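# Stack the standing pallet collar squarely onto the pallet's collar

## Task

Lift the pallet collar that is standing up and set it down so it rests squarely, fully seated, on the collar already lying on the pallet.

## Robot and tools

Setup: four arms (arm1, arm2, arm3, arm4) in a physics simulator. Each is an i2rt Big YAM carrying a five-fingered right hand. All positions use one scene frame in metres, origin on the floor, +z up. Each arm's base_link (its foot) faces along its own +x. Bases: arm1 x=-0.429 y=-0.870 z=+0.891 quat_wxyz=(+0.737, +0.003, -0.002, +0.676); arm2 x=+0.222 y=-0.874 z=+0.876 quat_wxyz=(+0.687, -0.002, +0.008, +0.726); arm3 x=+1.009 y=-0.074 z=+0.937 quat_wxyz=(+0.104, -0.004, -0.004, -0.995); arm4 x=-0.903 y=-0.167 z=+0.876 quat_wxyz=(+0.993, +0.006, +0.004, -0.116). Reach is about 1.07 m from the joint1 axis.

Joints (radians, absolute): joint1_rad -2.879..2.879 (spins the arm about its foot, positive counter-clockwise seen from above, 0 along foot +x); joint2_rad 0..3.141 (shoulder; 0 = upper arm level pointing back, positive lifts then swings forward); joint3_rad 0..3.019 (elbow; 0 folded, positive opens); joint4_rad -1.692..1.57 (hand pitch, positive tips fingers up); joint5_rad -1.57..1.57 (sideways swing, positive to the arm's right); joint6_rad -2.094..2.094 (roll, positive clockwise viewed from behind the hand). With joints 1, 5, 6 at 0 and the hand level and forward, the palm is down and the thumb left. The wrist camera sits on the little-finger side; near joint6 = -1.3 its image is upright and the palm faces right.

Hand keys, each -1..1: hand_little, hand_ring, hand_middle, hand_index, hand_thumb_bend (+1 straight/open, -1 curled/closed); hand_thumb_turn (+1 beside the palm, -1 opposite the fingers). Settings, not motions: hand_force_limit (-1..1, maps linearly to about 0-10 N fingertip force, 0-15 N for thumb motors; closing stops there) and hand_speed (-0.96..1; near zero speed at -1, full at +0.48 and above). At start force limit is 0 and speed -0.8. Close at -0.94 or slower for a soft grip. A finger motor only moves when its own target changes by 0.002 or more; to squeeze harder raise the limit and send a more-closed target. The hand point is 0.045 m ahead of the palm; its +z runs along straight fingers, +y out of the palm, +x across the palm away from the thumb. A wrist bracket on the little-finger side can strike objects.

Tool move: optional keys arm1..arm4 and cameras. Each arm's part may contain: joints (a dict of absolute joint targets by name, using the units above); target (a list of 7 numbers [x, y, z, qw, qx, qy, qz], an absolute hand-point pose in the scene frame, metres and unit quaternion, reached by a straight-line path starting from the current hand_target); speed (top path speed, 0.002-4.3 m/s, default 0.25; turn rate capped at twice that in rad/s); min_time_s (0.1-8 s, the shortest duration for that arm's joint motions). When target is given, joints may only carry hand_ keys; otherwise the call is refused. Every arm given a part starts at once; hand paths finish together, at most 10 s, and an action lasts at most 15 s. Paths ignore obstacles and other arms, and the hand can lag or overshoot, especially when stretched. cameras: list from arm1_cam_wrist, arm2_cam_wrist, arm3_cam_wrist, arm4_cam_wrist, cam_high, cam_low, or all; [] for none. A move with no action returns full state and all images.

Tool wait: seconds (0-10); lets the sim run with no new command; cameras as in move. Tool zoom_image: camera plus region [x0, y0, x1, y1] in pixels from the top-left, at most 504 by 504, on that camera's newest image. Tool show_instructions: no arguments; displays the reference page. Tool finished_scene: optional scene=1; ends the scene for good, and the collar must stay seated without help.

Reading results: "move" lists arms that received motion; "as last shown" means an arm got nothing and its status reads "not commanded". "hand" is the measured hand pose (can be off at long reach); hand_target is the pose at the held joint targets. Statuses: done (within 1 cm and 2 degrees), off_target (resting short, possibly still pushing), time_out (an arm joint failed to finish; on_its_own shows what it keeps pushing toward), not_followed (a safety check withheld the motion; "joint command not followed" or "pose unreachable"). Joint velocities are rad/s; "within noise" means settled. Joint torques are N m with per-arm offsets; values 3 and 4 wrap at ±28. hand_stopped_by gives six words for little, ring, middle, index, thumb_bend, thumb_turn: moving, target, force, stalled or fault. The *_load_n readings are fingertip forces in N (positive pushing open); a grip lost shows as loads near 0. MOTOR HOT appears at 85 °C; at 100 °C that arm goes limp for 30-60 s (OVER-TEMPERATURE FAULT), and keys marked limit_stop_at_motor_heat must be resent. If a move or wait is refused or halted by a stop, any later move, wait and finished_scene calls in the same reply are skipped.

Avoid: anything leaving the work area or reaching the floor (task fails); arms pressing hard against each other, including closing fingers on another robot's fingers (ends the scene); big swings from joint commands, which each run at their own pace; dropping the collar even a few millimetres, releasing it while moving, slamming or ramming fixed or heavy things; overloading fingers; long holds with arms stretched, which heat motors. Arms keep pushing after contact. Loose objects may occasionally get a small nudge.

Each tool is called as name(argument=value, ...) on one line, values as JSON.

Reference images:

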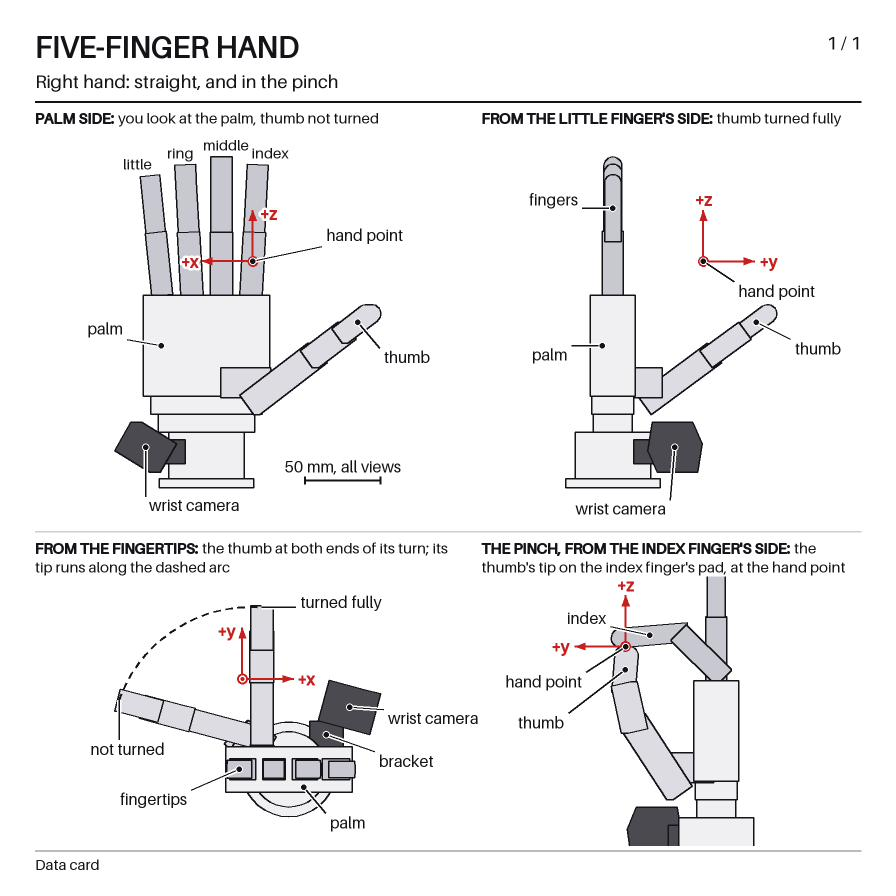

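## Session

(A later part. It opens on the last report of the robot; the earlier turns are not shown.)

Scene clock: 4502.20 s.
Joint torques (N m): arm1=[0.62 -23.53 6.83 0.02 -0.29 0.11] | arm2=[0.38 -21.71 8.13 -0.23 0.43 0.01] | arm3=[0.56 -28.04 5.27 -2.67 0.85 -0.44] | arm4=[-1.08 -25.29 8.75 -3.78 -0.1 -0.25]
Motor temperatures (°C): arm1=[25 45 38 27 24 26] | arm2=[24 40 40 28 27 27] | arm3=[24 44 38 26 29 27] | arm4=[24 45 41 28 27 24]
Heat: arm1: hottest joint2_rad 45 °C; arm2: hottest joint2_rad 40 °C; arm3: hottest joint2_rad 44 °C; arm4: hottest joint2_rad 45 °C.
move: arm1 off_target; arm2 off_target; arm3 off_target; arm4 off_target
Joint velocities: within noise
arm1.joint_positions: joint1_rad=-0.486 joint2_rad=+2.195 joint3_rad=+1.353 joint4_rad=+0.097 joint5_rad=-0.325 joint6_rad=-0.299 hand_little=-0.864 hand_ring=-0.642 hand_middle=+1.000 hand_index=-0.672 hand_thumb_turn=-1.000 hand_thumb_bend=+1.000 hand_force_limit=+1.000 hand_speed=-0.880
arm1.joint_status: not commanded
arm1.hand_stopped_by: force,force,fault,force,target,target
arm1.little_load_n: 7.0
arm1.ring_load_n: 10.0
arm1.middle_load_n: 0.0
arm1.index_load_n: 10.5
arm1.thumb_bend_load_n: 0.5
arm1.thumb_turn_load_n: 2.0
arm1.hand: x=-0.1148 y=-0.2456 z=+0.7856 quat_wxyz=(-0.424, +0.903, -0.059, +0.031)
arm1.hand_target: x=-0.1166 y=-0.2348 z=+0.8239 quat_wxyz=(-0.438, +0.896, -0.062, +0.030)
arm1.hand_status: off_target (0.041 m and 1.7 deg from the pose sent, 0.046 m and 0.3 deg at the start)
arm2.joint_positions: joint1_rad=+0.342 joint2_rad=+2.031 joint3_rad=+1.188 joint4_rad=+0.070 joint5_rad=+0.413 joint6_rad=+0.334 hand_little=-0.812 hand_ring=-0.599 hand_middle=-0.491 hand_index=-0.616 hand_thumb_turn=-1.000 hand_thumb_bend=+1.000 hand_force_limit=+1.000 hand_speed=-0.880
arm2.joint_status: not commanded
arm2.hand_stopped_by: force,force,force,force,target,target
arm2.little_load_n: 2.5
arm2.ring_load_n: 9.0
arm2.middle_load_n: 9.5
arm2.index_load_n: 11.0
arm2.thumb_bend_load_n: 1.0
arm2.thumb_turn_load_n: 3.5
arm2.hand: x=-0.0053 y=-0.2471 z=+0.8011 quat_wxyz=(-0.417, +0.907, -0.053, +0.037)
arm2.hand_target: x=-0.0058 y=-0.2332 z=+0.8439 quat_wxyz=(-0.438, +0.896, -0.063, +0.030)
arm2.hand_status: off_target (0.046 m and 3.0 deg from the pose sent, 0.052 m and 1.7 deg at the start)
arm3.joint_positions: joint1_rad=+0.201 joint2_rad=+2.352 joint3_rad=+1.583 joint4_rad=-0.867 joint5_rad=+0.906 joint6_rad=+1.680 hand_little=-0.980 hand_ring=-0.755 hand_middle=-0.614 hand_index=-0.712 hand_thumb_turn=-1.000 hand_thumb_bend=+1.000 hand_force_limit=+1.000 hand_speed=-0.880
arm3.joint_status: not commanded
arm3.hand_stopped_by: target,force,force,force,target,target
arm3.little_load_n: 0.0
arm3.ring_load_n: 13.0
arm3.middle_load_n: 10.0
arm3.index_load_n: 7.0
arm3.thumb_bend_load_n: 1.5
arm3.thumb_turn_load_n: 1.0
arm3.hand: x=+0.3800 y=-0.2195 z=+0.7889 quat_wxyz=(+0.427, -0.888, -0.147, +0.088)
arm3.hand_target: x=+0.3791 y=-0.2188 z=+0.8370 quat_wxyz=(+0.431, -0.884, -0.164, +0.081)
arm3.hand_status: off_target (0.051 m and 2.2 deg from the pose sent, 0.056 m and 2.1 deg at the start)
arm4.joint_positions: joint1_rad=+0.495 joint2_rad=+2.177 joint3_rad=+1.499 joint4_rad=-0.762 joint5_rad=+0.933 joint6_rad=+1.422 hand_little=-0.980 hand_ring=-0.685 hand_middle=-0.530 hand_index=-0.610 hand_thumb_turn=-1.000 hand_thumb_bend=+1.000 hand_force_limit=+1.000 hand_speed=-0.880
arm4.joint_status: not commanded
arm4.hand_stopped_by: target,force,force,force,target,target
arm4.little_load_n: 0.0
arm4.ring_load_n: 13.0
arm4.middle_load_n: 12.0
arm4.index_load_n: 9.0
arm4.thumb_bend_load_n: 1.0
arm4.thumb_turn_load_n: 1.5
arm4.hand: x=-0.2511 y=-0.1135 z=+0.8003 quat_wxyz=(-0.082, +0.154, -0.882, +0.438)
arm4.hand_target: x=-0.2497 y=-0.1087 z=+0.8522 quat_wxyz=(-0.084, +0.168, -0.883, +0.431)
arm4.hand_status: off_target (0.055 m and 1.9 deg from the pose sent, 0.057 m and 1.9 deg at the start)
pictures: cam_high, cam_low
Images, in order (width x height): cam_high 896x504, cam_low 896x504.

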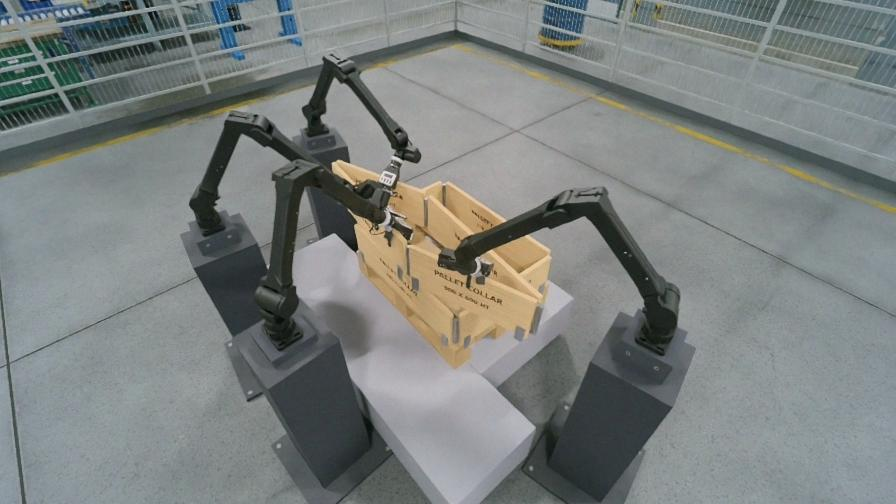

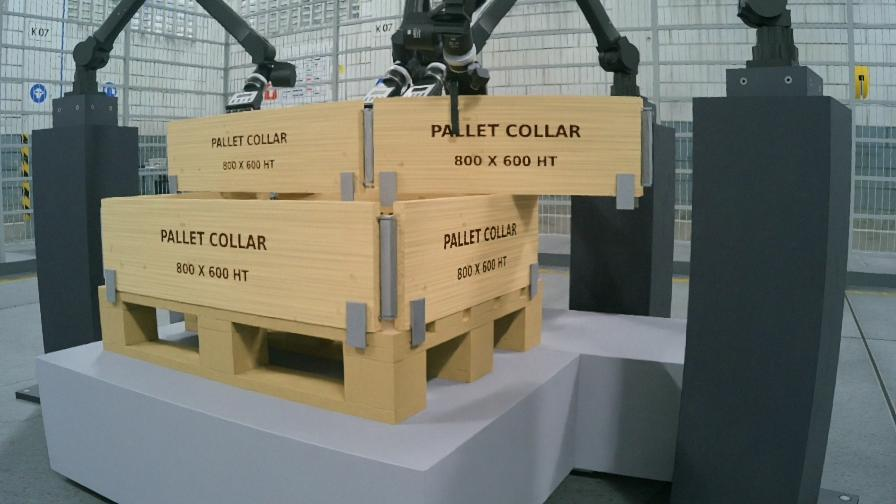

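move(arm1={"target": [-0.1165, -0.235, 0.875, 0.4373, -0.8965, 0.0626, -0.0305], "speed": 0.03}, arm2={"target": [-0.006, -0.232, 0.895, 0.4373, -0.8965, 0.0626, -0.0305], "speed": 0.03}, arm3={"target": [0.380, -0.219, 0.900, 0.4311, -0.8838, -0.1636, 0.0797], "speed": 0.03}, arm4={"target": [-0.250, -0.108, 0.910, 0.0818, -0.1677, 0.8829, -0.4303], "speed": 0.03}, cameras=["all"])

Scene clock: 4520.67 s.
Joint torques (N m): arm1=[0.44 -20.72 6.71 0.8 -0.22 -0.05] | arm2=[0.67 -20.66 8.64 -0.42 0.48 -0.03] | arm3=[0.5 -33.32 5.61 -4.48 1.41 -0.65] | arm4=[-0.97 -29.74 9.74 -4.86 -0.53 -0.39]
Motor temperatures (°C): arm1=[25 45 38 27 24 26] | arm2=[24 40 39 28 27 27] | arm3=[24 46 38 27 29 28] | arm4=[24 51 41 28 27 24]
Heat: arm1: hottest joint2_rad 45 °C; arm2: hottest joint2_rad 40 °C; arm3: hottest joint2_rad 46 °C; arm4: hottest joint2_rad 51 °C.
move: arm1 off_target; arm2 off_target; arm3 off_target; arm4 off_target
Joint velocities: within noise
arm1.joint_positions: joint1_rad=-0.489 joint2_rad=+2.160 joint3_rad=+1.353 joint4_rad=+0.037 joint5_rad=-0.326 joint6_rad=-0.313 hand_little=-0.865 hand_ring=-0.642 hand_middle=+1.000 hand_index=-0.672 hand_thumb_turn=-1.000 hand_thumb_bend=+1.000 hand_force_limit=+1.000 hand_speed=-0.880
arm1.joint_status: not commanded
arm1.hand_stopped_by: force,force,fault,force,target,target
arm1.little_load_n: 6.0
arm1.ring_load_n: 9.5
arm1.middle_load_n: 0.0
arm1.index_load_n: 10.0
arm1.thumb_bend_load_n: 0.5
arm1.thumb_turn_load_n: 1.5
arm1.hand: x=-0.1151 y=-0.2514 z=+0.8005 quat_wxyz=(-0.414, +0.908, -0.056, +0.029)
arm1.hand_target: x=-0.1151 y=-0.2459 z=+0.8206 quat_wxyz=(-0.421, +0.905, -0.058, +0.029)
arm1.hand_status: off_target (0.076 m and 3.0 deg from the pose sent, 0.090 m and 1.8 deg at the start)
arm2.joint_positions: joint1_rad=+0.342 joint2_rad=+1.995 joint3_rad=+1.188 joint4_rad=+0.015 joint5_rad=+0.402 joint6_rad=+0.336 hand_little=-0.812 hand_ring=-0.599 hand_middle=-0.491 hand_index=-0.616 hand_thumb_turn=-1.000 hand_thumb_bend=+1.000 hand_force_limit=+1.000 hand_speed=-0.880
arm2.joint_status: not commanded
arm2.hand_stopped_by: force,force,force,force,target,target
arm2.little_load_n: 2.5
arm2.ring_load_n: 8.5
arm2.middle_load_n: 8.5
arm2.index_load_n: 10.5
arm2.thumb_bend_load_n: 0.5
arm2.thumb_turn_load_n: 1.5
arm2.hand: x=-0.0054 y=-0.2526 z=+0.8151 quat_wxyz=(-0.407, +0.911, -0.050, +0.035)
arm2.hand_target: x=-0.0059 y=-0.2355 z=+0.8780 quat_wxyz=(-0.433, +0.899, -0.060, +0.031)
arm2.hand_status: off_target (0.082 m and 4.1 deg from the pose sent, 0.095 m and 3.0 deg at the start)
arm3.joint_positions: joint1_rad=+0.200 joint2_rad=+2.338 joint3_rad=+1.591 joint4_rad=-0.904 joint5_rad=+0.892 joint6_rad=+1.695 hand_little=-0.980 hand_ring=-0.755 hand_middle=-0.614 hand_index=-0.712 hand_thumb_turn=-1.000 hand_thumb_bend=+1.000 hand_force_limit=+1.000 hand_speed=-0.880
arm3.joint_status: not commanded
arm3.hand_stopped_by: target,force,force,force,target,target
arm3.little_load_n: 5.5
arm3.ring_load_n: 16.0
arm3.middle_load_n: 9.5
arm3.index_load_n: 3.5
arm3.thumb_bend_load_n: 2.0
arm3.thumb_turn_load_n: 3.5
arm3.hand: x=+0.3809 y=-0.2205 z=+0.7976 quat_wxyz=(+0.422, -0.892, -0.143, +0.083)
arm3.hand_target: x=+0.3775 y=-0.2181 z=+0.8870 quat_wxyz=(+0.431, -0.884, -0.164, +0.083)
arm3.hand_status: off_target (0.102 m and 2.7 deg from the pose sent, 0.111 m and 2.2 deg at the start; pose on its path clipped on 74 of 134 steps)
arm4.joint_positions: joint1_rad=+0.493 joint2_rad=+2.170 joint3_rad=+1.521 joint4_rad=-0.828 joint5_rad=+0.945 joint6_rad=+1.430 hand_little=-0.980 hand_ring=-0.685 hand_middle=-0.530 hand_index=-0.610 hand_thumb_turn=-1.000 hand_thumb_bend=+1.000 hand_force_limit=+1.000 hand_speed=-0.880
arm4.joint_status: not commanded
arm4.hand_stopped_by: target,force,force,force,target,target
arm4.little_load_n: 2.5
arm4.ring_load_n: 15.5
arm4.middle_load_n: 13.0
arm4.index_load_n: 6.0
arm4.thumb_bend_load_n: 2.0
arm4.thumb_turn_load_n: 0.0
arm4.hand: x=-0.2536 y=-0.1178 z=+0.8108 quat_wxyz=(-0.067, +0.157, -0.879, +0.445)
arm4.hand_target: x=-0.2494 y=-0.1100 z=+0.9015 quat_wxyz=(-0.086, +0.168, -0.882, +0.432)
arm4.hand_status: off_target (0.100 m and 2.7 deg from the pose sent, 0.110 m and 1.9 deg at the start; pose on its path clipped on 55 of 134 steps)
pictures: arm1_cam_wrist, arm2_cam_wrist, arm3_cam_wrist, arm4_cam_wrist, cam_high, cam_low
led back after a hold (arm1 arm): the arm was led back toward your command in small steps, so it may still be short of it.
led back after a hold (arm2 arm): the arm was led back toward your command in small steps, so it may still be short of it.
pose unreachable (arm1 arm): on one or more control steps of this call this arm could not follow its commanded pose, so it was not sent that pose on those steps. It may still have moved: this result reports where it is.
cause: moving toward the commanded pose would bring a part of the arm too close to another arm (the arm2 arm, along the way the arms are being sent, or toward where that arm still pushes).
pose unreachable (arm2 arm): on one or more control steps of this call this arm could not follow its commanded pose, so it was not sent that pose on those steps. It may still have moved: this result reports where it is.
cause: moving toward the commanded pose would bring a part of the arm too close to another arm (the arm1 arm, where that arm would come to rest).
Images, in order (width x height): arm1_cam_wrist 672x504, arm2_cam_wrist 672x504, arm3_cam_wrist 672x504, arm4_cam_wrist 672x504, cam_high 896x504, cam_low 896x504.

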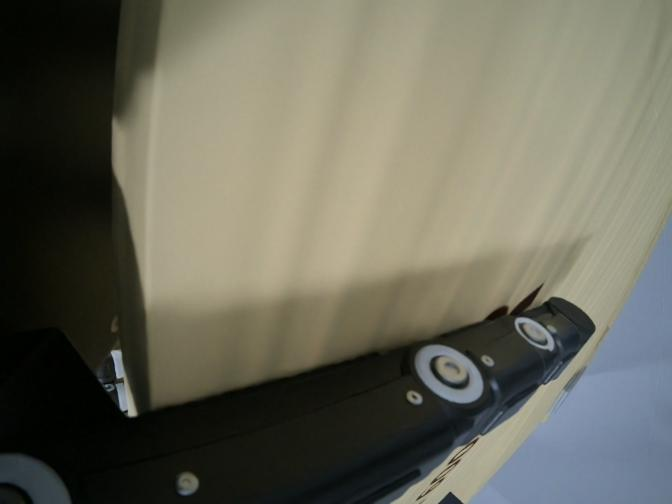

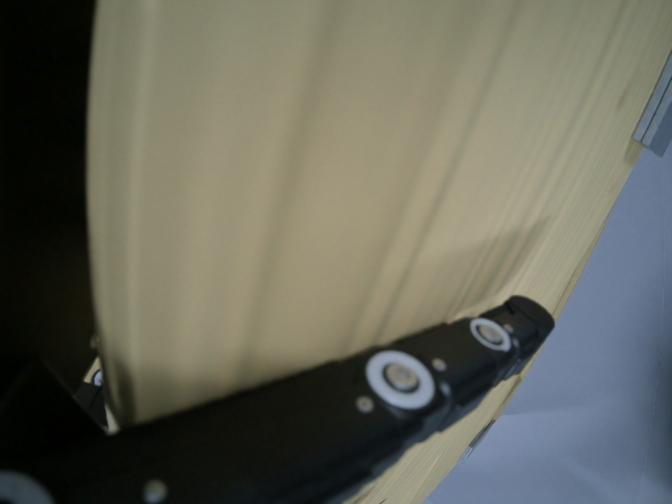

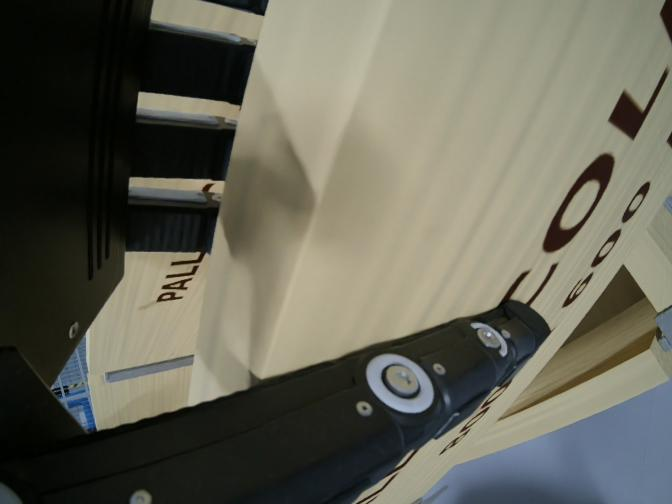

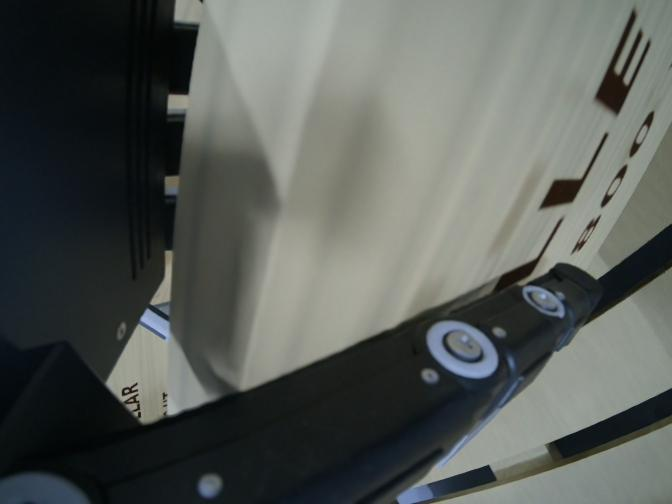

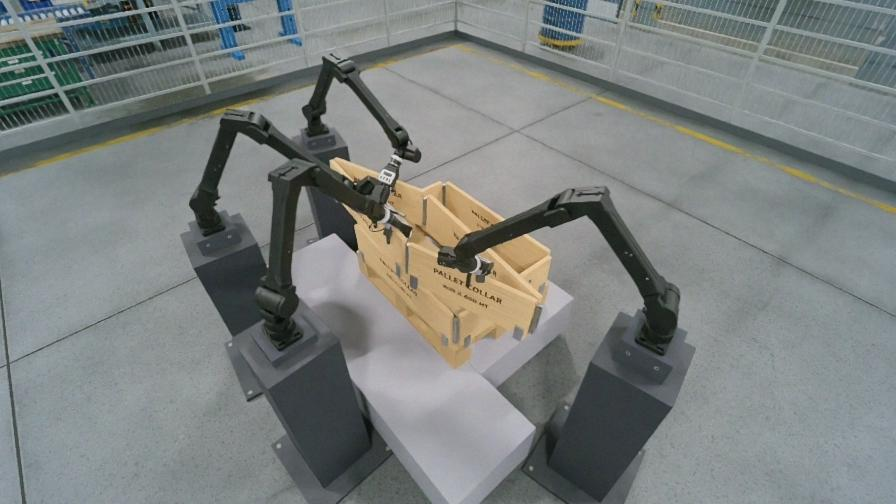

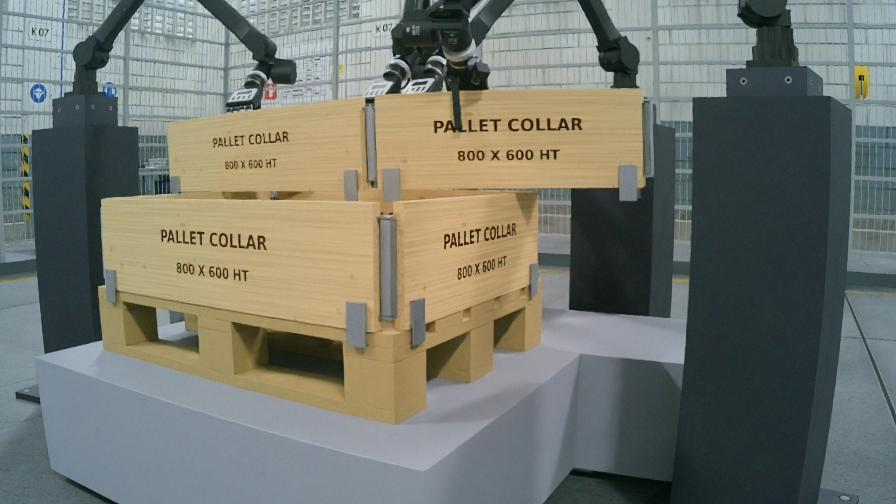

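move(arm1={"target": [-0.1165, -0.240, 0.785, 0.4373, -0.8965, 0.0626, -0.0305], "speed": 0.03}, arm2={"target": [-0.006, -0.236, 0.800, 0.4373, -0.8965, 0.0626, -0.0305], "speed": 0.03}, arm3={"target": [0.380, -0.219, 0.790, 0.4311, -0.8838, -0.1636, 0.0797], "speed": 0.04}, arm4={"target": [-0.250, -0.110, 0.805, 0.0818, -0.1677, 0.8829, -0.4303], "speed": 0.04}, cameras=["cam_low"])

Scene clock: 4564.33 s.
Joint torques (N m): arm1=[0.44 -19.19 5.96 2 -0.05 0.06] | arm2=[0.5 -17.38 6.91 1.43 0.43 0.02] | arm3=[0.56 -22.12 5.14 0.14 0.89 -0.28] | arm4=[-0.26 -20.42 6.67 -0.18 -0.36 -0.16]
Motor temperatures (°C): arm1=[25 45 37 27 24 26] | arm2=[24 41 40 28 28 27] | arm3=[24 53 40 28 33 28] | arm4=[24 51 43 29 27 25]
Heat: arm1: hottest joint2_rad 45 °C; arm2: hottest joint2_rad 41 °C; arm3: hottest joint2_rad 53 °C; arm4: hottest joint2_rad 51 °C.
move: arm1 done; arm2 not_followed; arm3 done; arm4 off_target
Joint velocities: within noise
arm1.joint_positions: joint1_rad=-0.488 joint2_rad=+2.205 joint3_rad=+1.348 joint4_rad=+0.127 joint5_rad=-0.336 joint6_rad=-0.302 hand_little=-0.865 hand_ring=-0.642 hand_middle=+1.000 hand_index=-0.672 hand_thumb_turn=-1.000 hand_thumb_bend=+1.000 hand_force_limit=+1.000 hand_speed=-0.880
arm1.joint_status: not commanded
arm1.hand_stopped_by: force,force,fault,force,target,target
arm1.little_load_n: 2.5
arm1.ring_load_n: 5.5
arm1.middle_load_n: 0.0
arm1.index_load_n: 8.5
arm1.thumb_bend_load_n: 0.5
arm1.thumb_turn_load_n: 0.0
arm1.hand: x=-0.1141 y=-0.2443 z=+0.7820 quat_wxyz=(-0.432, +0.900, -0.055, +0.031)
arm1.hand_target: x=-0.1164 y=-0.2400 z=+0.7852 quat_wxyz=(-0.437, +0.897, -0.062, +0.030)
arm1.hand_status: done (0.006 m and 1.2 deg from the pose sent, 0.019 m and 3.0 deg at the start)
arm2.joint_positions: joint1_rad=+0.343 joint2_rad=+2.044 joint3_rad=+1.185 joint4_rad=+0.107 joint5_rad=+0.413 joint6_rad=+0.333 hand_little=-0.812 hand_ring=-0.599 hand_middle=-0.491 hand_index=-0.616 hand_thumb_turn=-1.000 hand_thumb_bend=+1.000 hand_force_limit=+1.000 hand_speed=-0.880
arm2.joint_status: not commanded
arm2.hand_stopped_by: force,force,force,force,target,target
arm2.little_load_n: 3.5
arm2.ring_load_n: 7.5
arm2.middle_load_n: 5.5
arm2.index_load_n: 7.5
arm2.thumb_bend_load_n: 0.5
arm2.thumb_turn_load_n: 0.0
arm2.on_its_own: joint4_rad is held at +0.125, not at its first target -0.048
arm2.hand: x=-0.0071 y=-0.2440 z=+0.7969 quat_wxyz=(-0.425, +0.903, -0.054, +0.033)
arm2.hand_target: x=-0.0060 y=-0.2362 z=+0.8058 quat_wxyz=(-0.437, +0.897, -0.062, +0.031)
arm2.hand_status: not_followed (0.009 m and 1.9 deg from the pose sent, 0.022 m and 4.1 deg at the start)
arm3.joint_positions: joint1_rad=+0.202 joint2_rad=+2.360 joint3_rad=+1.591 joint4_rad=-0.871 joint5_rad=+0.905 joint6_rad=+1.668 hand_little=-0.980 hand_ring=-0.755 hand_middle=-0.614 hand_index=-0.712 hand_thumb_turn=-1.000 hand_thumb_bend=+1.000 hand_force_limit=+1.000 hand_speed=-0.880
arm3.joint_status: not commanded
arm3.hand_stopped_by: target,force,force,force,target,target
arm3.little_load_n: 0.0
arm3.ring_load_n: 8.5
arm3.middle_load_n: 8.0
arm3.index_load_n: 6.0
arm3.thumb_bend_load_n: 1.5
arm3.thumb_turn_load_n: 7.5
arm3.hand: x=+0.3801 y=-0.2203 z=+0.7858 quat_wxyz=(+0.427, -0.887, -0.153, +0.084)
arm3.hand_target: x=+0.3801 y=-0.2191 z=+0.7899 quat_wxyz=(+0.431, -0.884, -0.163, +0.080)
arm3.hand_status: done (0.004 m and 1.4 deg from the pose sent, 0.008 m and 2.7 deg at the start)
arm4.joint_positions: joint1_rad=+0.486 joint2_rad=+2.183 joint3_rad=+1.503 joint4_rad=-0.755 joint5_rad=+0.939 joint6_rad=+1.413 hand_little=-0.980 hand_ring=-0.685 hand_middle=-0.530 hand_index=-0.610 hand_thumb_turn=-1.000 hand_thumb_bend=+1.000 hand_force_limit=+1.000 hand_speed=-0.880
arm4.joint_status: not commanded
arm4.hand_stopped_by: target,force,force,force,target,target
arm4.little_load_n: 0.0
arm4.ring_load_n: 12.0
arm4.middle_load_n: 9.5
arm4.index_load_n: 6.0
arm4.thumb_bend_load_n: 0.5
arm4.thumb_turn_load_n: 0.0
arm4.hand: x=-0.2488 y=-0.1202 z=+0.7985 quat_wxyz=(-0.080, +0.152, -0.881, +0.442)
arm4.hand_target: x=-0.2501 y=-0.1101 z=+0.8049 quat_wxyz=(-0.082, +0.168, -0.883, +0.431)
arm4.hand_status: off_target (0.012 m and 2.2 deg from the pose sent, 0.010 m and 2.7 deg at the start)
led back after a hold (arm1 arm): the arm was led back toward your command in small steps, so it may still be short of it.
led back after a hold (arm2 arm): the arm was led back toward your command in small steps, so it may still be short of it.
pose unreachable (arm1 arm): on one or more control steps of this call this arm could not follow its commanded pose, so it was not sent that pose on those steps. It may still have moved: this result reports where it is.
cause: moving toward the commanded pose would bring a part of the arm too close to another arm (the arm2 arm, where that arm would come to rest).
pose unreachable (arm2 arm): on one or more control steps of this call this arm could not follow its commanded pose, so it was not sent that pose on those steps. On the call's last step it was still not sent that pose. It may still have moved: this result reports where it is.
cause: moving toward the commanded pose would bring a part of the arm too close to another arm (the arm1 arm, where that arm stood when this arm was held).
Images, in order (width x height): cam_low 896x504.

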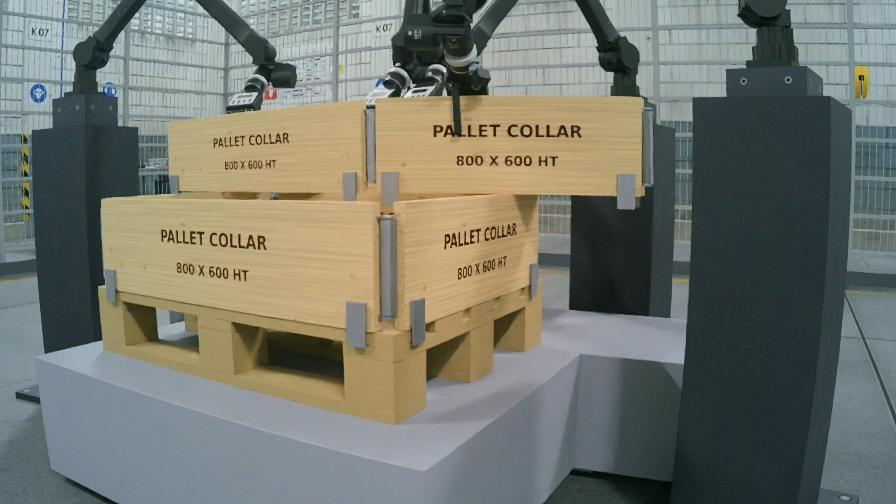

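move(arm1={"joints": {"hand_speed": -0.6, "hand_index": 0.0, "hand_ring": 0.0, "hand_little": 0.0}})

move(arm1={"target": [-0.123, -0.248, 0.83, 0.4373, -0.8965, 0.0626, -0.0305], "speed": 0.08})

move(arm1={"target": [-0.16, -0.26, 0.98, 0.4373, -0.8965, 0.0626, -0.0305], "speed": 0.15}, cameras=["arm1_cam_wrist", "cam_high"])

Scene clock: 4577.03 s.
Joint torques (N m): arm1=[0.15 -19.02 6 2.04 -0.09 0.03] | arm2=[0.38 -17.85 6.93 1.21 0.41 0.02] | arm3=[0.62 -22.18 5.14 0.08 0.82 -0.28] | arm4=[-0.15 -20.6 6.65 -0.18 -0.37 -0.14]
Motor temperatures (°C): arm1=[25 44 37 27 24 26] | arm2=[24 41 39 28 28 27] | arm3=[24 51 40 28 32 28] | arm4=[24 51 42 29 27 25]
Heat: arm1: hottest joint2_rad 44 °C; arm2: hottest joint2_rad 41 °C; arm3: hottest joint2_rad 51 °C; arm4: hottest joint2_rad 51 °C.
move: arm1 done
Joint velocities: within noise
arm1.joint_positions: joint1_rad=-0.488 joint2_rad=+2.205 joint3_rad=+1.348 joint4_rad=+0.127 joint5_rad=-0.335 joint6_rad=-0.296 hand_little=+0.000 hand_ring=+0.000 hand_middle=+1.000 hand_index=+0.000 hand_thumb_turn=-1.000 hand_thumb_bend=+1.000 hand_force_limit=+1.000 hand_speed=-0.600
arm1.joint_status: all done
arm1.hand_stopped_by: target,target,fault,target,target,target
arm1.little_load_n: 0.0
arm1.ring_load_n: 0.0
arm1.middle_load_n: 0.0
arm1.index_load_n: 0.0
arm1.thumb_bend_load_n: 0.0
arm1.thumb_turn_load_n: 0.0
arm1.hand: x=-0.1142 y=-0.2442 z=+0.7821 quat_wxyz=(-0.432, +0.900, -0.058, +0.031)
arm1.hand_target: x=-0.1164 y=-0.2400 z=+0.7852 quat_wxyz=(-0.437, +0.897, -0.062, +0.030)
arm1.hand_status: not commanded
arm2, arm3, arm4: as last shown
arm2.joint_positions: joint1_rad=+0.343 joint2_rad=+2.047 joint3_rad=+1.185 joint4_rad=+0.113 joint5_rad=+0.414 joint6_rad=+0.332 hand_little=-0.812 hand_ring=-0.599 hand_middle=-0.491 hand_index=-0.616 hand_thumb_turn=-1.000 hand_thumb_bend=+1.000 hand_force_limit=+1.000 hand_speed=-0.880
arm2.little_load_n: 4.0
arm2.middle_load_n: 6.0
arm2.on_its_own: joint4_rad is held at +0.125, not at its first target -0.048
arm2.hand: x=-0.0072 y=-0.2435 z=+0.7958 quat_wxyz=(-0.426, +0.903, -0.054, +0.033)
arm3.joint_positions: joint1_rad=+0.202 joint2_rad=+2.361 joint3_rad=+1.591 joint4_rad=-0.869 joint5_rad=+0.907 joint6_rad=+1.668 hand_little=-0.980 hand_ring=-0.755 hand_middle=-0.614 hand_index=-0.712 hand_thumb_turn=-1.000 hand_thumb_bend=+1.000 hand_force_limit=+1.000 hand_speed=-0.880
arm3.ring_load_n: 7.5
arm3.middle_load_n: 7.5
arm3.index_load_n: 6.5
arm3.thumb_turn_load_n: 8.0
arm3.hand: x=+0.3800 y=-0.2199 z=+0.7852 quat_wxyz=(+0.428, -0.887, -0.153, +0.084)
arm3.hand_target: x=+0.3801 y=-0.2190 z=+0.7898 quat_wxyz=(+0.431, -0.884, -0.163, +0.080)
arm4.joint_positions: joint1_rad=+0.484 joint2_rad=+2.183 joint3_rad=+1.503 joint4_rad=-0.755 joint5_rad=+0.938 joint6_rad=+1.412 hand_little=-0.980 hand_ring=-0.685 hand_middle=-0.530 hand_index=-0.610 hand_thumb_turn=-1.000 hand_thumb_bend=+1.000 hand_force_limit=+1.000 hand_speed=-0.880
arm4.ring_load_n: 11.5
arm4.middle_load_n: 9.0
arm4.hand: x=-0.2488 y=-0.1210 z=+0.7983 quat_wxyz=(-0.079, +0.152, -0.881, +0.441)
pictures: none

Scene clock: 4578.43 s.
Joint torques (N m): arm1=[0.5 -20.13 5.76 1.31 -0.08 0.05] | arm2=[0.5 -17.67 6.89 1.2 0.41 0.04] | arm3=[0.56 -22.07 5.15 0.09 0.82 -0.28] | arm4=[-0.21 -20.42 6.71 -0.24 -0.34 -0.13]
Motor temperatures (°C): arm1=[25 44 37 27 24 26] | arm2=[24 41 38 28 28 27] | arm3=[24 51 40 27 32 28] | arm4=[24 51 42 29 27 25]
Heat: arm1: hottest joint2_rad 44 °C; arm2: hottest joint2_rad 41 °C; arm3: hottest joint2_rad 51 °C; arm4: hottest joint2_rad 51 °C.
move: arm1 off_target
Joint velocities: within noise
arm1.joint_positions: joint1_rad=-0.488 joint2_rad=+2.118 joint3_rad=+1.318 joint4_rad=+0.081 joint5_rad=-0.333 joint6_rad=-0.293 hand_little=+0.000 hand_ring=+0.000 hand_middle=+1.000 hand_index=+0.000 hand_thumb_turn=-1.000 hand_thumb_bend=+1.000 hand_force_limit=+1.000 hand_speed=-0.600
arm1.joint_status: not commanded
arm1.hand_stopped_by: target,target,fault,target,target,target
arm1.little_load_n: 0.0
arm1.ring_load_n: 0.0
arm1.middle_load_n: 0.0
arm1.index_load_n: 0.0
arm1.thumb_bend_load_n: 0.0
arm1.thumb_turn_load_n: 0.0
arm1.hand: x=-0.1171 y=-0.2492 z=+0.8213 quat_wxyz=(-0.436, +0.897, -0.058, +0.033)
arm1.hand_target: x=-0.1229 y=-0.2480 z=+0.8298 quat_wxyz=(-0.437, +0.897, -0.063, +0.030)
arm1.hand_status: off_target (0.011 m and 0.6 deg from the pose sent, 0.049 m and 0.9 deg at the start)
arm2, arm3, arm4: as last shown
arm2.little_load_n: 3.5
arm2.on_its_own: joint4_rad is held at +0.125, not at its first target -0.048
arm3.ring_load_n: 8.0
arm3.middle_load_n: 8.0
arm3.thumb_bend_load_n: 1.0
pictures: none

Scene clock: 4580.23 s.
Joint torques (N m): arm1=[0.32 -17.32 8.59 1.2 -0.08 0] | arm2=[0.56 -17.96 6.91 1.25 0.4 0.04] | arm3=[0.62 -22.12 5.14 0.08 0.82 -0.28] | arm4=[-0.21 -20.72 6.74 -0.2 -0.34 -0.15]
Motor temperatures (°C): arm1=[25 45 37 27 24 26] | arm2=[24 41 38 28 28 27] | arm3=[24 51 40 27 32 28] | arm4=[24 51 42 29 27 25]
Heat: arm1: hottest joint2_rad 45 °C; arm2: hottest joint2_rad 41 °C; arm3: hottest joint2_rad 51 °C; arm4: hottest joint2_rad 51 °C.
move: arm1 off_target
Joint velocities: within noise
arm1.joint_positions: joint1_rad=-0.441 joint2_rad=+1.819 joint3_rad=+1.299 joint4_rad=-0.202 joint5_rad=-0.299 joint6_rad=-0.262 hand_little=+0.000 hand_ring=+0.000 hand_middle=+1.000 hand_index=+0.000 hand_thumb_turn=-1.000 hand_thumb_bend=+1.000 hand_force_limit=+1.000 hand_speed=-0.600
arm1.joint_status: not commanded
arm1.hand_stopped_by: target,target,fault,target,target,target
arm1.little_load_n: 0.0
arm1.ring_load_n: 0.0
arm1.middle_load_n: 0.0
arm1.index_load_n: 0.0
arm1.thumb_bend_load_n: -0.5
arm1.thumb_turn_load_n: 0.0
arm1.hand: x=-0.1574 y=-0.2641 z=+0.9667 quat_wxyz=(-0.431, +0.900, -0.059, +0.030)
arm1.hand_target: x=-0.1601 y=-0.2600 z=+0.9799 quat_wxyz=(-0.437, +0.897, -0.062, +0.030)
arm1.hand_status: off_target (0.014 m and 1.0 deg from the pose sent, 0.165 m and 0.6 deg at the start)
arm2, arm3, arm4: as last shown
arm2.on_its_own: joint4_rad is held at +0.125, not at its first target -0.048
arm3.middle_load_n: 7.5
arm3.thumb_bend_load_n: 1.5
arm4.index_load_n: 5.5
Images, in order (width x height): arm1_cam_wrist 672x504, cam_high 896x504.

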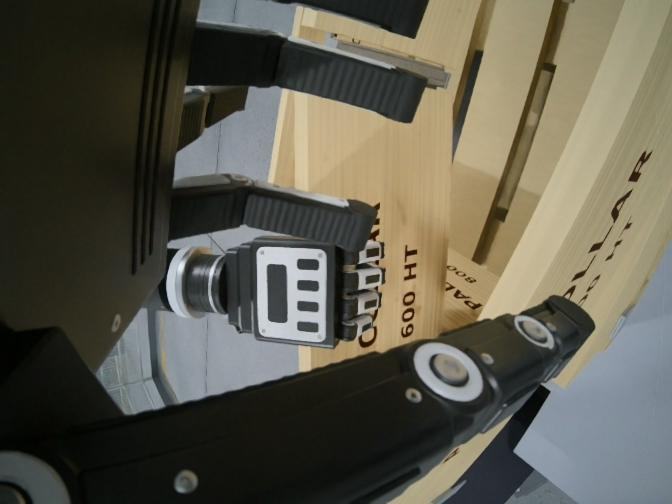

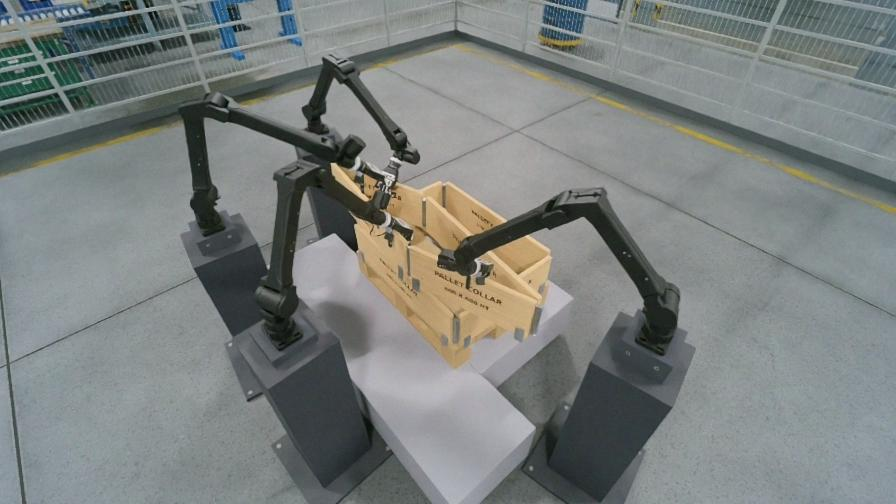

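move(arm1={"target": [-0.38, -0.42, 1.10, 0.4373, -0.8965, 0.0626, -0.0305], "speed": 0.25}, arm2={"target": [-0.006, -0.236, 0.815, 0.4373, -0.8965, 0.0626, -0.0305], "speed": 0.03}, cameras=["arm1_cam_wrist"])

Scene clock: 4590.37 s.
Joint torques (N m): arm1=[0.32 -7.24 8.14 1.26 0.07 0.04] | arm2=[0.5 -19.14 6.98 0.61 0.43 0.04] | arm3=[0.62 -22.12 5.14 0.08 0.82 -0.28] | arm4=[-0.21 -20.84 6.65 -0.2 -0.36 -0.17]
Motor temperatures (°C): arm1=[25 45 38 27 24 26] | arm2=[24 41 38 28 28 27] | arm3=[24 50 40 27 31 28] | arm4=[24 51 41 29 27 25]
Heat: arm1: hottest joint2_rad 45 °C; arm2: hottest joint2_rad 41 °C; arm3: hottest joint2_rad 50 °C; arm4: hottest joint2_rad 51 °C.
move: arm1 done; arm2 off_target
Joint velocities: within noise
arm1.joint_positions: joint1_rad=-0.105 joint2_rad=+1.098 joint3_rad=+0.894 joint4_rad=-0.459 joint5_rad=-0.038 joint6_rad=-0.047 hand_little=+0.000 hand_ring=+0.000 hand_middle=+1.000 hand_index=+0.000 hand_thumb_turn=-1.000 hand_thumb_bend=+1.000 hand_force_limit=+1.000 hand_speed=-0.600
arm1.joint_status: not commanded
arm1.hand_stopped_by: target,target,fault,target,target,target
arm1.little_load_n: 0.0
arm1.ring_load_n: 0.0
arm1.middle_load_n: 0.0
arm1.index_load_n: 0.0
arm1.thumb_bend_load_n: 0.0
arm1.thumb_turn_load_n: 0.0
arm1.hand: x=-0.3761 y=-0.4162 z=+1.1017 quat_wxyz=(-0.440, +0.895, -0.057, +0.034)
arm1.hand_target: x=-0.3799 y=-0.4200 z=+1.0999 quat_wxyz=(-0.437, +0.897, -0.063, +0.031)
arm1.hand_status: done (0.006 m and 0.9 deg from the pose sent, 0.303 m and 0.9 deg at the start)
arm2.joint_positions: joint1_rad=+0.343 joint2_rad=+2.047 joint3_rad=+1.185 joint4_rad=+0.113 joint5_rad=+0.414 joint6_rad=+0.332 hand_little=-0.812 hand_ring=-0.599 hand_middle=-0.491 hand_index=-0.616 hand_thumb_turn=-1.000 hand_thumb_bend=+1.000 hand_force_limit=+1.000 hand_speed=-0.880
arm2.joint_status: not commanded
arm2.hand_stopped_by: force,force,force,force,target,target
arm2.little_load_n: 4.0
arm2.ring_load_n: 7.5
arm2.middle_load_n: 6.0
arm2.index_load_n: 7.5
arm2.thumb_bend_load_n: 0.5
arm2.thumb_turn_load_n: 0.0
arm2.hand: x=-0.0072 y=-0.2435 z=+0.7958 quat_wxyz=(-0.426, +0.903, -0.054, +0.033)
arm2.hand_target: x=-0.0061 y=-0.2360 z=+0.8149 quat_wxyz=(-0.437, +0.897, -0.063, +0.030)
arm2.hand_status: off_target (0.021 m and 1.8 deg from the pose sent, 0.021 m and 1.8 deg at the start)
arm3, arm4: as last shown
arm3.middle_load_n: 8.0
arm4.index_load_n: 6.0
Images, in order (width x height): arm1_cam_wrist 672x504.

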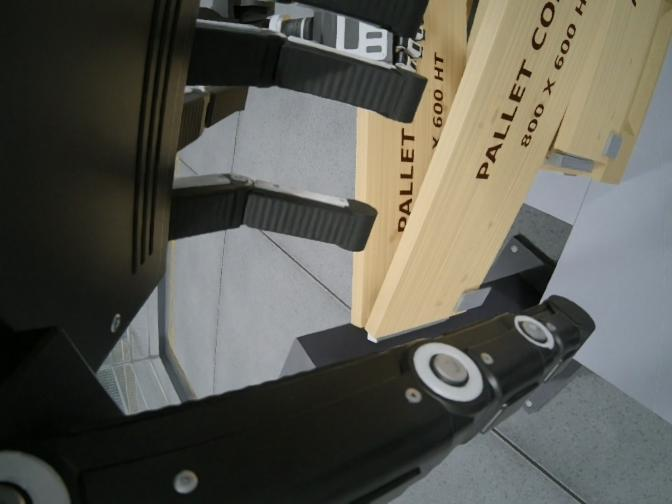

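move(arm2={"target": [-0.006, -0.233, 0.865, 0.4373, -0.8965, 0.0626, -0.0305], "speed": 0.04}, arm3={"target": [0.380, -0.219, 0.870, 0.4311, -0.8838, -0.1636, 0.0797], "speed": 0.04}, arm4={"target": [-0.250, -0.110, 0.880, 0.0818, -0.1677, 0.8829, -0.4303], "speed": 0.04}, cameras=["cam_low", "arm2_cam_wrist", "arm3_cam_wrist", "arm4_cam_wrist", "arm1_cam_wrist"])

Scene clock: 4611.57 s.
Joint torques (N m): arm1=[0.09 -6.65 8.16 1.29 0.07 0.01] | arm2=[0.38 -23.12 9.22 -0.77 0.4 0.02] | arm3=[0.56 -30.97 5.16 -3.25 1.18 -0.49] | arm4=[-0.62 -28.04 8.85 -4.49 -0.18 -0.35]
Motor temperatures (°C): arm1=[25 43 38 27 24 26] | arm2=[24 42 37 28 28 27] | arm3=[24 49 40 27 31 28] | arm4=[24 50 41 28 27 25]
Heat: arm1: hottest joint2_rad 43 °C; arm2: hottest joint2_rad 42 °C; arm3: hottest joint2_rad 49 °C; arm4: hottest joint2_rad 50 °C.
move: arm2 off_target; arm3 off_target; arm4 off_target
Joint velocities: within noise
arm1: as last shown
arm1.joint_positions: joint1_rad=-0.105 joint2_rad=+1.098 joint3_rad=+0.894 joint4_rad=-0.459 joint5_rad=-0.038 joint6_rad=-0.046 hand_little=+0.000 hand_ring=+0.000 hand_middle=+1.000 hand_index=+0.000 hand_thumb_turn=-1.000 hand_thumb_bend=+1.000 hand_force_limit=+1.000 hand_speed=-0.600
arm2.joint_positions: joint1_rad=+0.343 joint2_rad=+2.015 joint3_rad=+1.185 joint4_rad=+0.045 joint5_rad=+0.413 joint6_rad=+0.332 hand_little=-0.812 hand_ring=-0.599 hand_middle=-0.491 hand_index=-0.616 hand_thumb_turn=-1.000 hand_thumb_bend=+1.000 hand_force_limit=+1.000 hand_speed=-0.880
arm2.joint_status: not commanded
arm2.hand_stopped_by: force,force,force,force,target,target
arm2.little_load_n: 3.0
arm2.ring_load_n: 8.5
arm2.middle_load_n: 8.0
arm2.index_load_n: 9.5
arm2.thumb_bend_load_n: 1.0
arm2.thumb_turn_load_n: 4.0
arm2.hand: x=-0.0041 y=-0.2514 z=+0.8058 quat_wxyz=(-0.411, +0.909, -0.050, +0.040)
arm2.hand_target: x=-0.0058 y=-0.2335 z=+0.8632 quat_wxyz=(-0.438, +0.896, -0.062, +0.030)
arm2.hand_status: off_target (0.062 m and 3.8 deg from the pose sent, 0.070 m and 1.8 deg at the start)
arm3.joint_positions: joint1_rad=+0.202 joint2_rad=+2.344 joint3_rad=+1.591 joint4_rad=-0.902 joint5_rad=+0.898 joint6_rad=+1.684 hand_little=-0.980 hand_ring=-0.755 hand_middle=-0.614 hand_index=-0.712 hand_thumb_turn=-1.000 hand_thumb_bend=+1.000 hand_force_limit=+1.000 hand_speed=-0.880
arm3.joint_status: not commanded
arm3.hand_stopped_by: target,force,force,force,target,target
arm3.little_load_n: 0.0
arm3.ring_load_n: 12.0
arm3.middle_load_n: 9.0
arm3.index_load_n: 5.5
arm3.thumb_bend_load_n: 1.5
arm3.thumb_turn_load_n: 6.0
arm3.hand: x=+0.3824 y=-0.2200 z=+0.7944 quat_wxyz=(+0.425, -0.889, -0.149, +0.080)
arm3.hand_target: x=+0.3787 y=-0.2184 z=+0.8636 quat_wxyz=(+0.431, -0.884, -0.164, +0.081)
arm3.hand_status: off_target (0.076 m and 1.9 deg from the pose sent, 0.085 m and 1.4 deg at the start)
arm4.joint_positions: joint1_rad=+0.484 joint2_rad=+2.179 joint3_rad=+1.506 joint4_rad=-0.780 joint5_rad=+0.935 joint6_rad=+1.422 hand_little=-0.980 hand_ring=-0.685 hand_middle=-0.530 hand_index=-0.610 hand_thumb_turn=-1.000 hand_thumb_bend=+1.000 hand_force_limit=+1.000 hand_speed=-0.880
arm4.joint_status: not commanded
arm4.hand_stopped_by: target,force,force,force,target,target
arm4.little_load_n: 0.0
arm4.ring_load_n: 14.0
arm4.middle_load_n: 11.5
arm4.index_load_n: 6.5
arm4.thumb_bend_load_n: 1.5
arm4.thumb_turn_load_n: 0.5
arm4.hand: x=-0.2514 y=-0.1213 z=+0.8010 quat_wxyz=(-0.074, +0.151, -0.882, +0.440)
arm4.hand_target: x=-0.2493 y=-0.1116 z=+0.8741 quat_wxyz=(-0.085, +0.168, -0.882, +0.431)
arm4.hand_status: off_target (0.080 m and 2.4 deg from the pose sent, 0.082 m and 2.2 deg at the start)
pictures: arm1_cam_wrist, arm2_cam_wrist, arm3_cam_wrist, arm4_cam_wrist, cam_low
Images, in order (width x height): arm1_cam_wrist 672x504, arm2_cam_wrist 672x504, arm3_cam_wrist 672x504, arm4_cam_wrist 672x504, cam_low 896x504.

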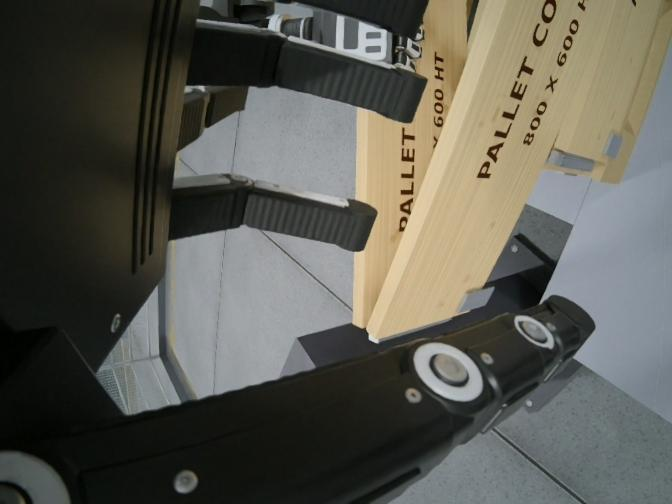

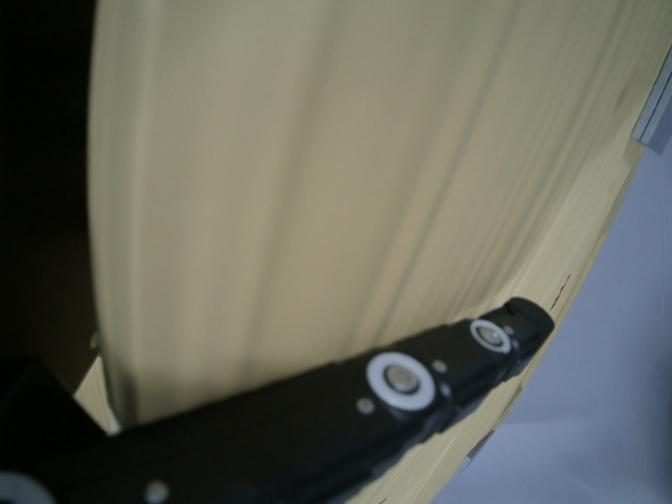

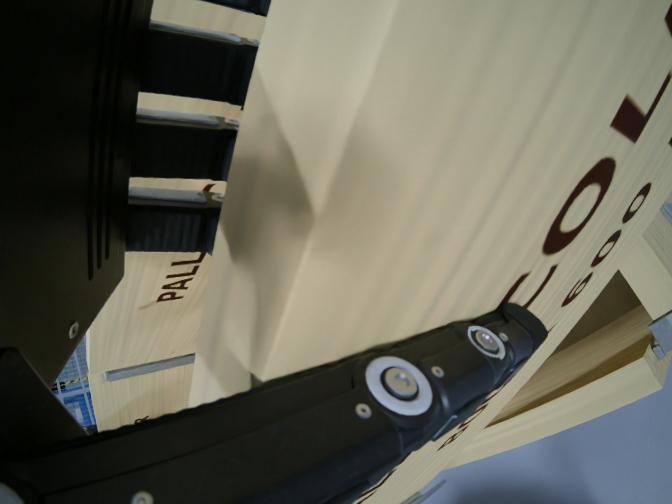

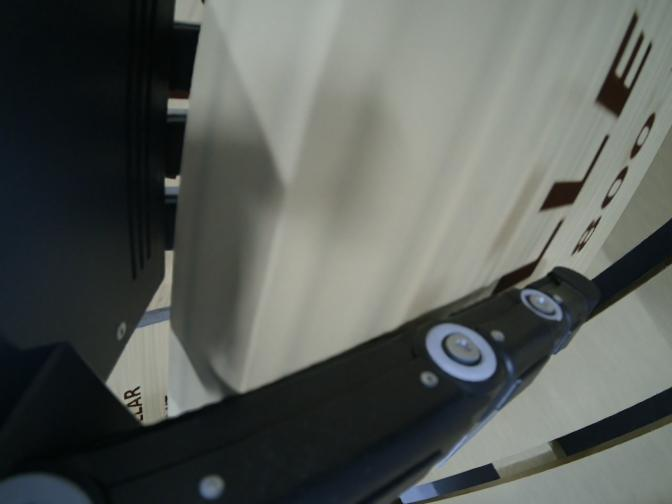

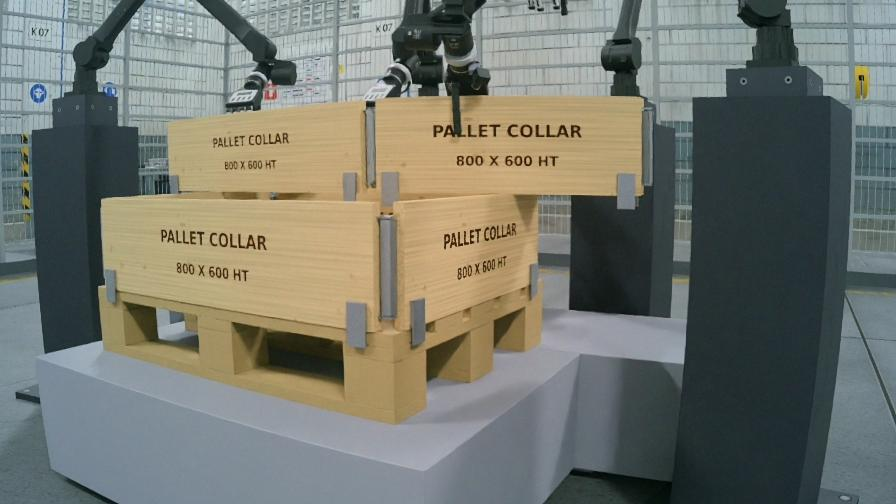

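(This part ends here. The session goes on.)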